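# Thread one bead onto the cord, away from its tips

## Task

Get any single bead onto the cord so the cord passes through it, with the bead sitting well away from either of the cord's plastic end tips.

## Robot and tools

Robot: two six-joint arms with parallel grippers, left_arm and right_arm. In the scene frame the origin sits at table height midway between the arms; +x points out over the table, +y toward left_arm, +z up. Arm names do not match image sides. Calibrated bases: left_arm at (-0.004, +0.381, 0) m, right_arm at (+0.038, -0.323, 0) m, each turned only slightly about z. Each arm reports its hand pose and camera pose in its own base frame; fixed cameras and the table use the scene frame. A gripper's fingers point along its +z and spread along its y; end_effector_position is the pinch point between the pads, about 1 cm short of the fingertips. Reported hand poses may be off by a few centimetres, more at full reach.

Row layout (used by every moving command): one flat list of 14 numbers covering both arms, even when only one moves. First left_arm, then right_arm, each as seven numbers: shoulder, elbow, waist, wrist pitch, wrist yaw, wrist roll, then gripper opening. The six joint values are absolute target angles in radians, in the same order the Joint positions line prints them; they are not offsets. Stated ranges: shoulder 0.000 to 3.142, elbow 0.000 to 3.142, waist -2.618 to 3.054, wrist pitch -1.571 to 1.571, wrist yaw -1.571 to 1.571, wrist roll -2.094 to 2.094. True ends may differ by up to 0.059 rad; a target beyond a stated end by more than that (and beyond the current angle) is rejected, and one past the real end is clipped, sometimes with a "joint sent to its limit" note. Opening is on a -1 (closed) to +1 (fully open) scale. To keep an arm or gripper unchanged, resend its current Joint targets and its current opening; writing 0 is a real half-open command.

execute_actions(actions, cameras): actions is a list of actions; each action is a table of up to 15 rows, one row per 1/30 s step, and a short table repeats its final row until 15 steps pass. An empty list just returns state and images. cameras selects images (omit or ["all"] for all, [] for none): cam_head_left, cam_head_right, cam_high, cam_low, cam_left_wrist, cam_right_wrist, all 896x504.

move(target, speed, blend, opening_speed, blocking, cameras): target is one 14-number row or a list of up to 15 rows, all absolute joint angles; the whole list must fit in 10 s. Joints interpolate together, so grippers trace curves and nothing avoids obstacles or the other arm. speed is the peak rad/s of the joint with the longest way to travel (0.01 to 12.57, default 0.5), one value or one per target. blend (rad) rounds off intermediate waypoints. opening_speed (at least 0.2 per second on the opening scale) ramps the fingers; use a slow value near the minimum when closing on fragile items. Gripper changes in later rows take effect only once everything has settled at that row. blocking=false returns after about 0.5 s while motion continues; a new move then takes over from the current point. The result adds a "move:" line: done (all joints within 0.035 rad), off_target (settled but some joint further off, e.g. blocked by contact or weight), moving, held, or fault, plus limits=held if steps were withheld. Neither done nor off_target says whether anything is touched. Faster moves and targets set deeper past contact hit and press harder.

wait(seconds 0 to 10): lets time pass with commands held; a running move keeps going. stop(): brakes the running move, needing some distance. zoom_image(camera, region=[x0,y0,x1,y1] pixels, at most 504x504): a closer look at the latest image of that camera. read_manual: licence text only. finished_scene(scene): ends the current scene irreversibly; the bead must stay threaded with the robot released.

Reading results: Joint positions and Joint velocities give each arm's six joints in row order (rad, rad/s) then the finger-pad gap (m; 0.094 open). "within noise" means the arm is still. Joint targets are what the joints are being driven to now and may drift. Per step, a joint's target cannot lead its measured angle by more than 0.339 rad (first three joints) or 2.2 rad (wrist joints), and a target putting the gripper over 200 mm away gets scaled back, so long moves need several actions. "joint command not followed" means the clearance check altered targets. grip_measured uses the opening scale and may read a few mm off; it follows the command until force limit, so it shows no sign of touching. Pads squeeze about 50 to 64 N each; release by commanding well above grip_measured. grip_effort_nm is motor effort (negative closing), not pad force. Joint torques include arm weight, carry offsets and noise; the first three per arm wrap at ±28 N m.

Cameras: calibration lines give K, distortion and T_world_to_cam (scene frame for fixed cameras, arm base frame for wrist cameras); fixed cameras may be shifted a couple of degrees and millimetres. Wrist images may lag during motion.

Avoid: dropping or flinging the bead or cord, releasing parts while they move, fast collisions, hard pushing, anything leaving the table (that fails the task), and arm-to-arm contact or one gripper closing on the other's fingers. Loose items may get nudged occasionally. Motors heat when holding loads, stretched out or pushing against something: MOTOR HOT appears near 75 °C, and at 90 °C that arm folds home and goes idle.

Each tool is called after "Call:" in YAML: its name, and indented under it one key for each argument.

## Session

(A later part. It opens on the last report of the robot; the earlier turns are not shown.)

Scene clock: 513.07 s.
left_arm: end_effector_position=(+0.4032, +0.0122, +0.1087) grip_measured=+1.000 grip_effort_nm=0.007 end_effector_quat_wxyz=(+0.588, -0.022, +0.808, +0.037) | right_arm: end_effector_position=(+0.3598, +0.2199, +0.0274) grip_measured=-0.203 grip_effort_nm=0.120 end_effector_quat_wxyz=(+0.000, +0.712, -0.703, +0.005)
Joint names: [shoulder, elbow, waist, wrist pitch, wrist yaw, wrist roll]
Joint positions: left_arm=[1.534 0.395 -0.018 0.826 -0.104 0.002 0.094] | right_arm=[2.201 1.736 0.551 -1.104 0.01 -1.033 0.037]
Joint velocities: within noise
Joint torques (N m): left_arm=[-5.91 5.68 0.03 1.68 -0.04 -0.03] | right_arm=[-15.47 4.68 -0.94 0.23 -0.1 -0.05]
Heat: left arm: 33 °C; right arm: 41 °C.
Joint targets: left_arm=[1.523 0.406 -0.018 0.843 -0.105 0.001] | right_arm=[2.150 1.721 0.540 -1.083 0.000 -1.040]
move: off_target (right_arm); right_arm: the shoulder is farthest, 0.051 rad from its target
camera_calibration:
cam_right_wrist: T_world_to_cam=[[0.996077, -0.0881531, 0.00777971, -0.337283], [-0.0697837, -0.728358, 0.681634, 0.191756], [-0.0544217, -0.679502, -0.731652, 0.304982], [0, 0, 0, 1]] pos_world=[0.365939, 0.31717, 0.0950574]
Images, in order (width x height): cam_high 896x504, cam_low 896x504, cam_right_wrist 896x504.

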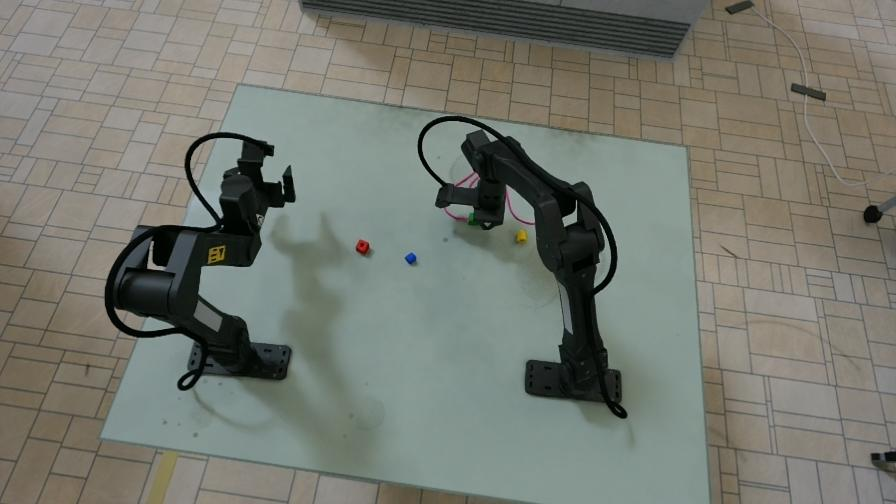

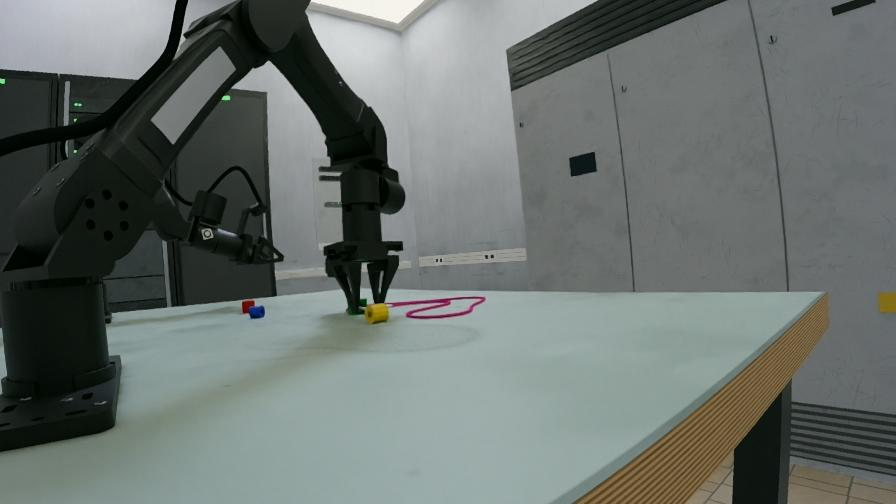

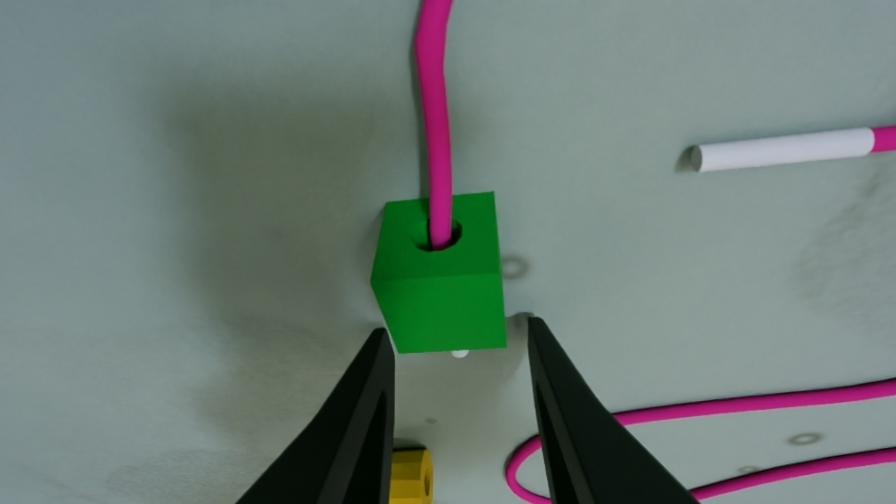

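Call:
move:
  target: [1.523,0.406,-0.018,0.843,-0.105,0.001,1.0,2.150,1.721,0.540,-1.083,0.0,-1.04,-1.0]
  opening_speed: 0.7
  cameras: ["cam_right_wrist", "cam_high", "cam_low"]

Call:
zoom_image:
  camera: "cam_low"
  region: [300, 260, 400, 330]

Scene clock: 527.17 s.
left_arm: end_effector_position=(+0.4032, +0.0122, +0.1087) grip_measured=+1.000 grip_effort_nm=0.002 end_effector_quat_wxyz=(+0.588, -0.022, +0.808, +0.037) | right_arm: end_effector_position=(+0.3600, +0.2201, +0.0274) grip_measured=-0.939 grip_effort_nm=-1.023 end_effector_quat_wxyz=(+0.000, +0.712, -0.702, +0.005)
Joint names: [shoulder, elbow, waist, wrist pitch, wrist yaw, wrist roll]
Joint positions: left_arm=[1.534 0.395 -0.018 0.826 -0.104 0.002 0.094] | right_arm=[2.201 1.736 0.551 -1.103 0.01 -1.033 0.003]
Joint velocities: within noise
Joint torques (N m): left_arm=[-5.93 5.67 0.02 1.69 -0.04 -0.02] | right_arm=[-15.49 4.68 -0.96 0.22 -0.12 -0.07]
Heat: left arm: 33 °C; right arm: 46 °C.
Joint targets: left_arm=[1.523 0.406 -0.018 0.843 -0.105 0.001] | right_arm=[2.150 1.721 0.540 -1.083 0.000 -1.040]
move: off_target (right_arm); right_arm: the shoulder is farthest, 0.051 rad from its target
camera_calibration:
cam_right_wrist: T_world_to_cam=[[0.996139, -0.087357, 0.0087507, -0.337738], [-0.0698995, -0.728842, 0.681104, 0.19208], [-0.0531214, -0.679086, -0.732134, 0.304493], [0, 0, 0, 1]] pos_world=[0.366035, 0.317269, 0.0950591]
Images, in order (width x height): cam_high 896x504, cam_low 896x504, cam_right_wrist 896x504.

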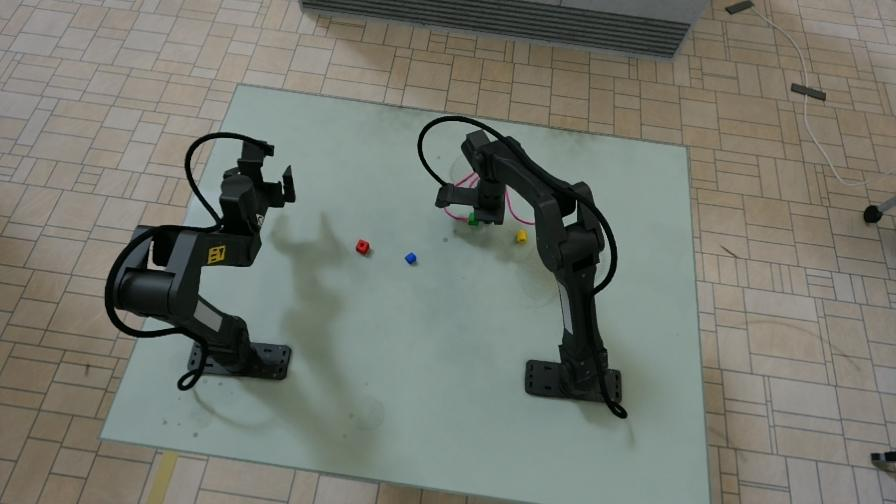

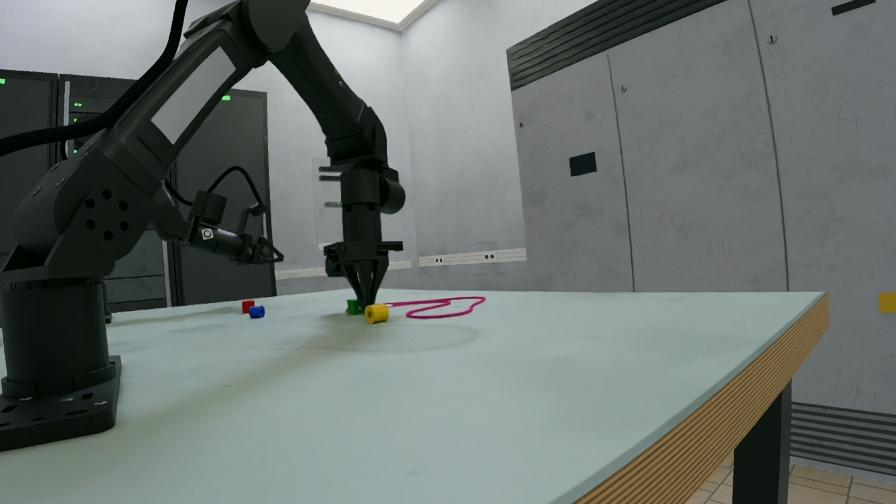

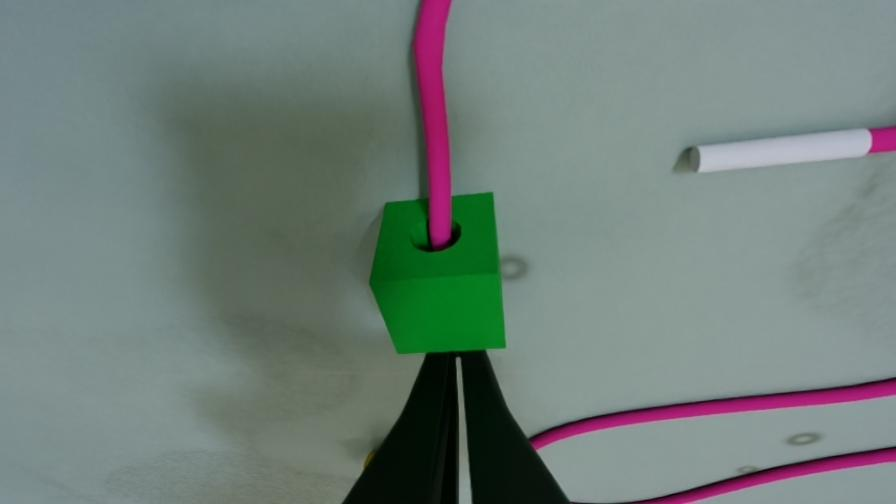

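Scaled by 5.040 from the camera's 896x504 image, which has a finer 1280x720 frame.

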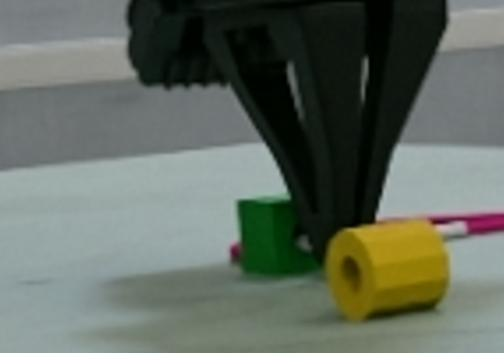

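Call:
move:
  target: [1.523,0.406,-0.018,0.843,-0.105,0.001,1.0,2.093,1.631,0.447,-1.053,0.0,-1.134,-1.0]
  speed: 0.12
  cameras: ["cam_right_wrist", "cam_high", "cam_low"]

Call:
zoom_image:
  camera: "cam_low"
  region: [300, 260, 400, 330]

Call:
zoom_image:
  camera: "cam_high"
  region: [430, 190, 540, 260]

Scene clock: 555.30 s.
left_arm: end_effector_position=(+0.4032, +0.0122, +0.1087) grip_measured=+1.000 grip_effort_nm=0.002 end_effector_quat_wxyz=(+0.588, -0.022, +0.808, +0.037) | right_arm: end_effector_position=(+0.3664, +0.1771, +0.0277) grip_measured=-0.942 grip_effort_nm=-1.053 end_effector_quat_wxyz=(+0.002, +0.710, -0.704, +0.005)
Joint names: [shoulder, elbow, waist, wrist pitch, wrist yaw, wrist roll]
Joint positions: left_arm=[1.534 0.395 -0.018 0.826 -0.104 0.002 0.094] | right_arm=[2.145 1.647 0.452 -1.074 0.01 -1.126 0.003]
Joint velocities: within noise
Joint torques (N m): left_arm=[-5.9 5.68 0.03 1.68 -0.05 -0.02] | right_arm=[-15.06 4.52 -0.49 0.19 -0.11 -0.07]
Heat: left arm: 33 °C; right arm: 49 °C.
Joint targets: left_arm=[1.523 0.406 -0.018 0.843 -0.105 0.001] | right_arm=[2.093 1.631 0.447 -1.053 0.000 -1.134]
move: off_target (right_arm); right_arm: the shoulder is farthest, 0.052 rad from its target
camera_calibration:
cam_right_wrist: T_world_to_cam=[[0.995643, -0.0931051, 0.00515184, -0.346571], [-0.0715111, -0.726931, 0.682977, 0.161152], [-0.0598436, -0.680369, -0.730422, 0.278511], [0, 0, 0, 1]] pos_world=[0.373252, 0.27437, 0.095153]
Images, in order (width x height): cam_high 896x504, cam_low 896x504, cam_right_wrist 896x504.

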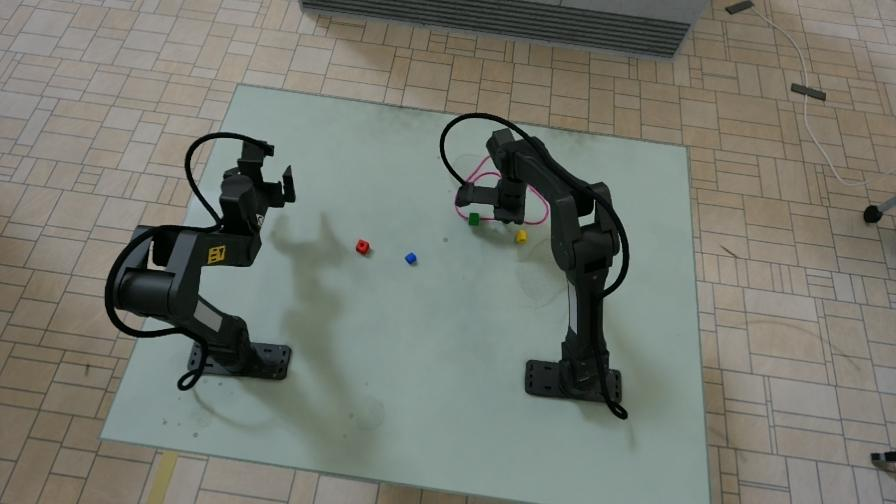

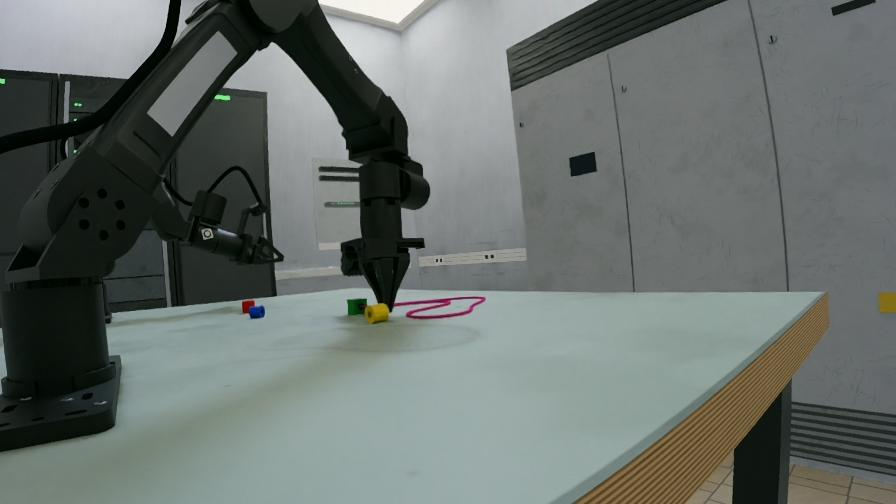

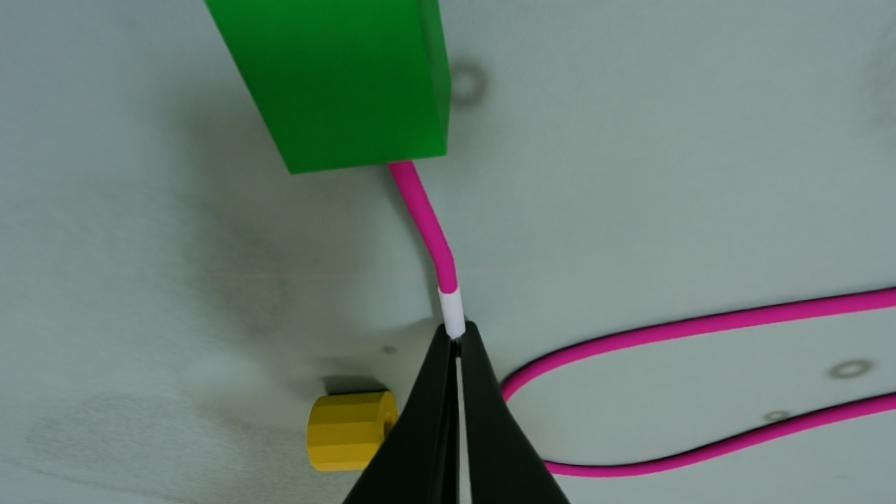

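Scaled by 5.040 from the camera's 896x504 image, which has a finer 1280x720 frame.

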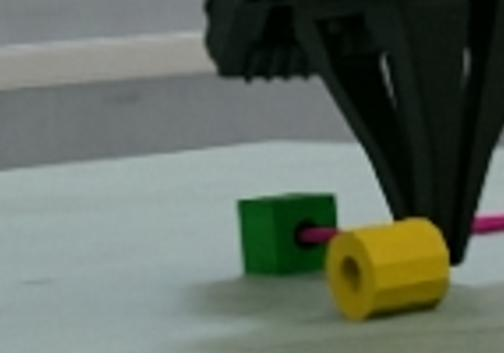

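Scaled by 4.582 from the camera's 896x504 image, which has a finer 1280x720 frame.

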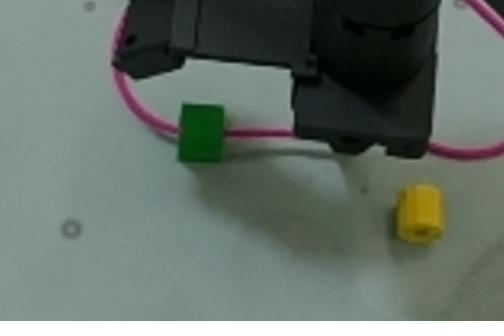

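Call:
move:
  target:
    - [1.523,0.406,-0.018,0.843,-0.105,0.001,1.0,2.093,1.631,0.447,-1.053,0.0,-1.134,-0.72]
    - [1.523,0.406,-0.018,0.843,-0.105,0.001,1.0,2.080,1.935,0.447,-1.363,0.0,-1.134,-0.72]
    - [1.523,0.406,-0.018,0.843,-0.105,0.001,1.0,1.35,1.25,0.30,-0.40,0.0,-0.3,-0.72]
  speed: [0.2, 0.3, 0.8]
  blend: [0, 0.03, 0]
  opening_speed: 0.5
  cameras: ["cam_right_wrist", "cam_high", "cam_low", "cam_head_right"]

Call:
zoom_image:
  camera: "cam_high"
  region: [430, 150, 570, 260]

Call:
zoom_image:
  camera: "cam_low"
  region: [300, 260, 420, 340]

Scene clock: 583.60 s.
left_arm: end_effector_position=(+0.4032, +0.0122, +0.1087) grip_measured=+1.000 grip_effort_nm=0.007 end_effector_quat_wxyz=(+0.588, -0.022, +0.808, +0.037) | right_arm: end_effector_position=(+0.4116, +0.1292, +0.2849) grip_measured=-0.723 grip_effort_nm=0.120 end_effector_quat_wxyz=(+0.493, -0.260, +0.830, -0.004)
Joint names: [shoulder, elbow, waist, wrist pitch, wrist yaw, wrist roll]
Joint positions: left_arm=[1.534 0.395 -0.018 0.826 -0.104 0.002 0.094] | right_arm=[1.374 1.272 0.306 -0.437 0.009 -0.307 0.013]
Joint velocities: within noise
Joint torques (N m): left_arm=[-5.93 5.68 0.02 1.68 -0.04 -0.03] | right_arm=[-7.36 5.5 -0.5 1.99 -0.11 0.07]
Heat: left arm: 34 °C; right arm: 47 °C.
Joint targets: left_arm=[1.523 0.406 -0.018 0.843 -0.105 0.001] | right_arm=[1.350 1.250 0.300 -0.400 0.000 -0.300]
move: off_target (right_arm); right_arm: the wrist pitch is farthest, 0.037 rad from its target
camera_calibration:
cam_right_wrist: T_world_to_cam=[[0.387436, -0.903987, 0.180833, -0.092277], [-0.863801, -0.424499, -0.27138, 0.512821], [0.322088, -0.0510614, -0.945332, 0.259334], [0, 0, 0, 1]] pos_world=[0.395199, 0.147517, 0.401013]
Images, in order (width x height): cam_head_right 896x504, cam_high 896x504, cam_low 896x504, cam_right_wrist 896x504.

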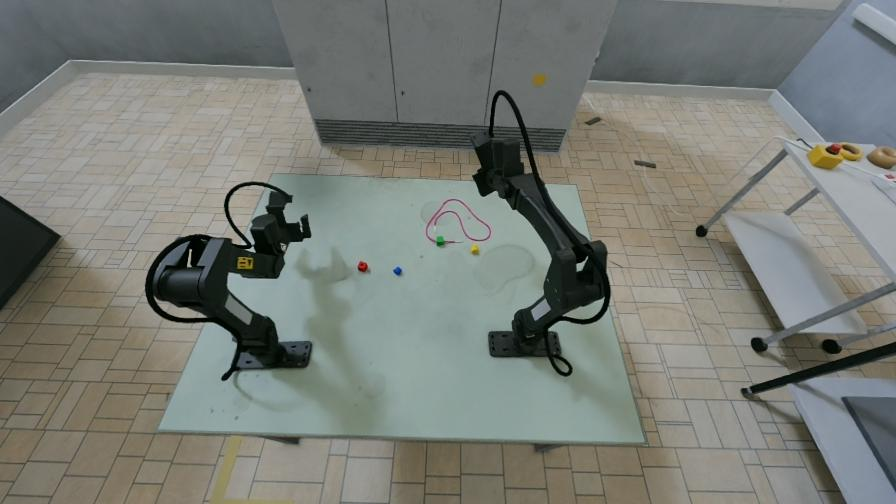

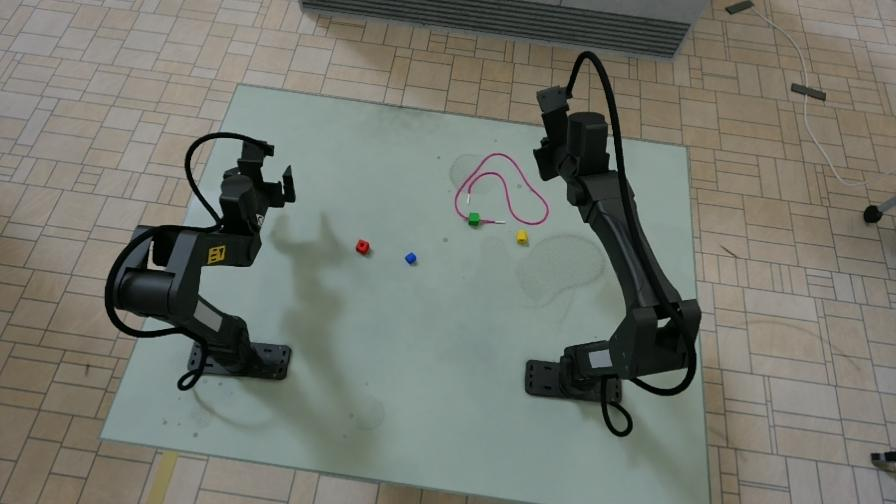

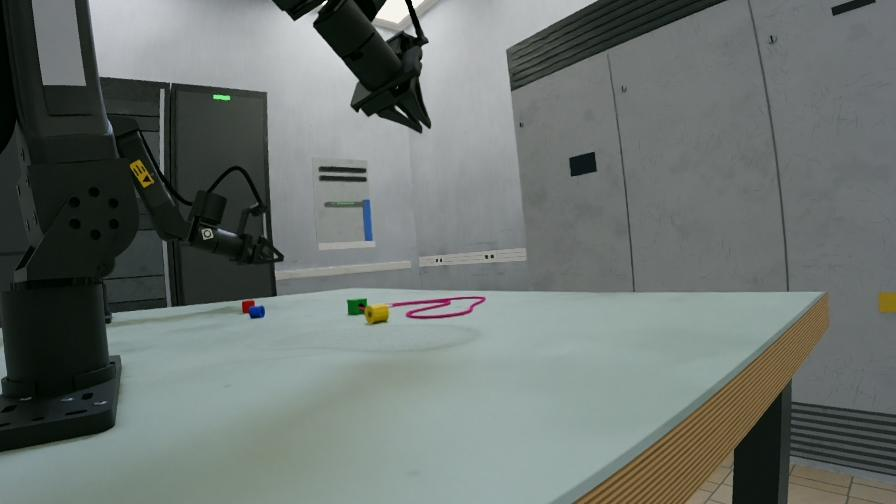

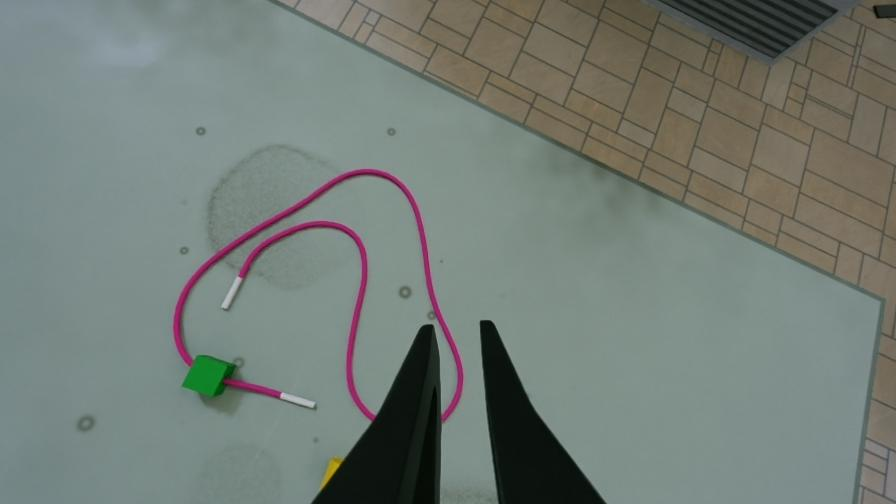

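Scaled by 3.600 from the camera's 896x504 image, which has a finer 1280x720 frame.

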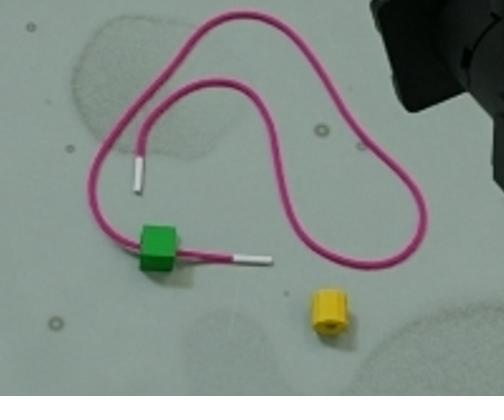

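Scaled by 4.200 from the camera's 896x504 image, which has a finer 1280x720 frame.

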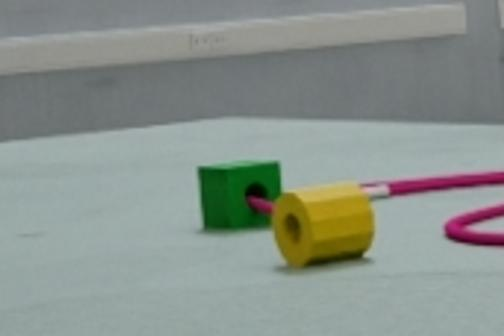

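Call:
finished_scene:
  scene: 2

The scene is finished: the task was done.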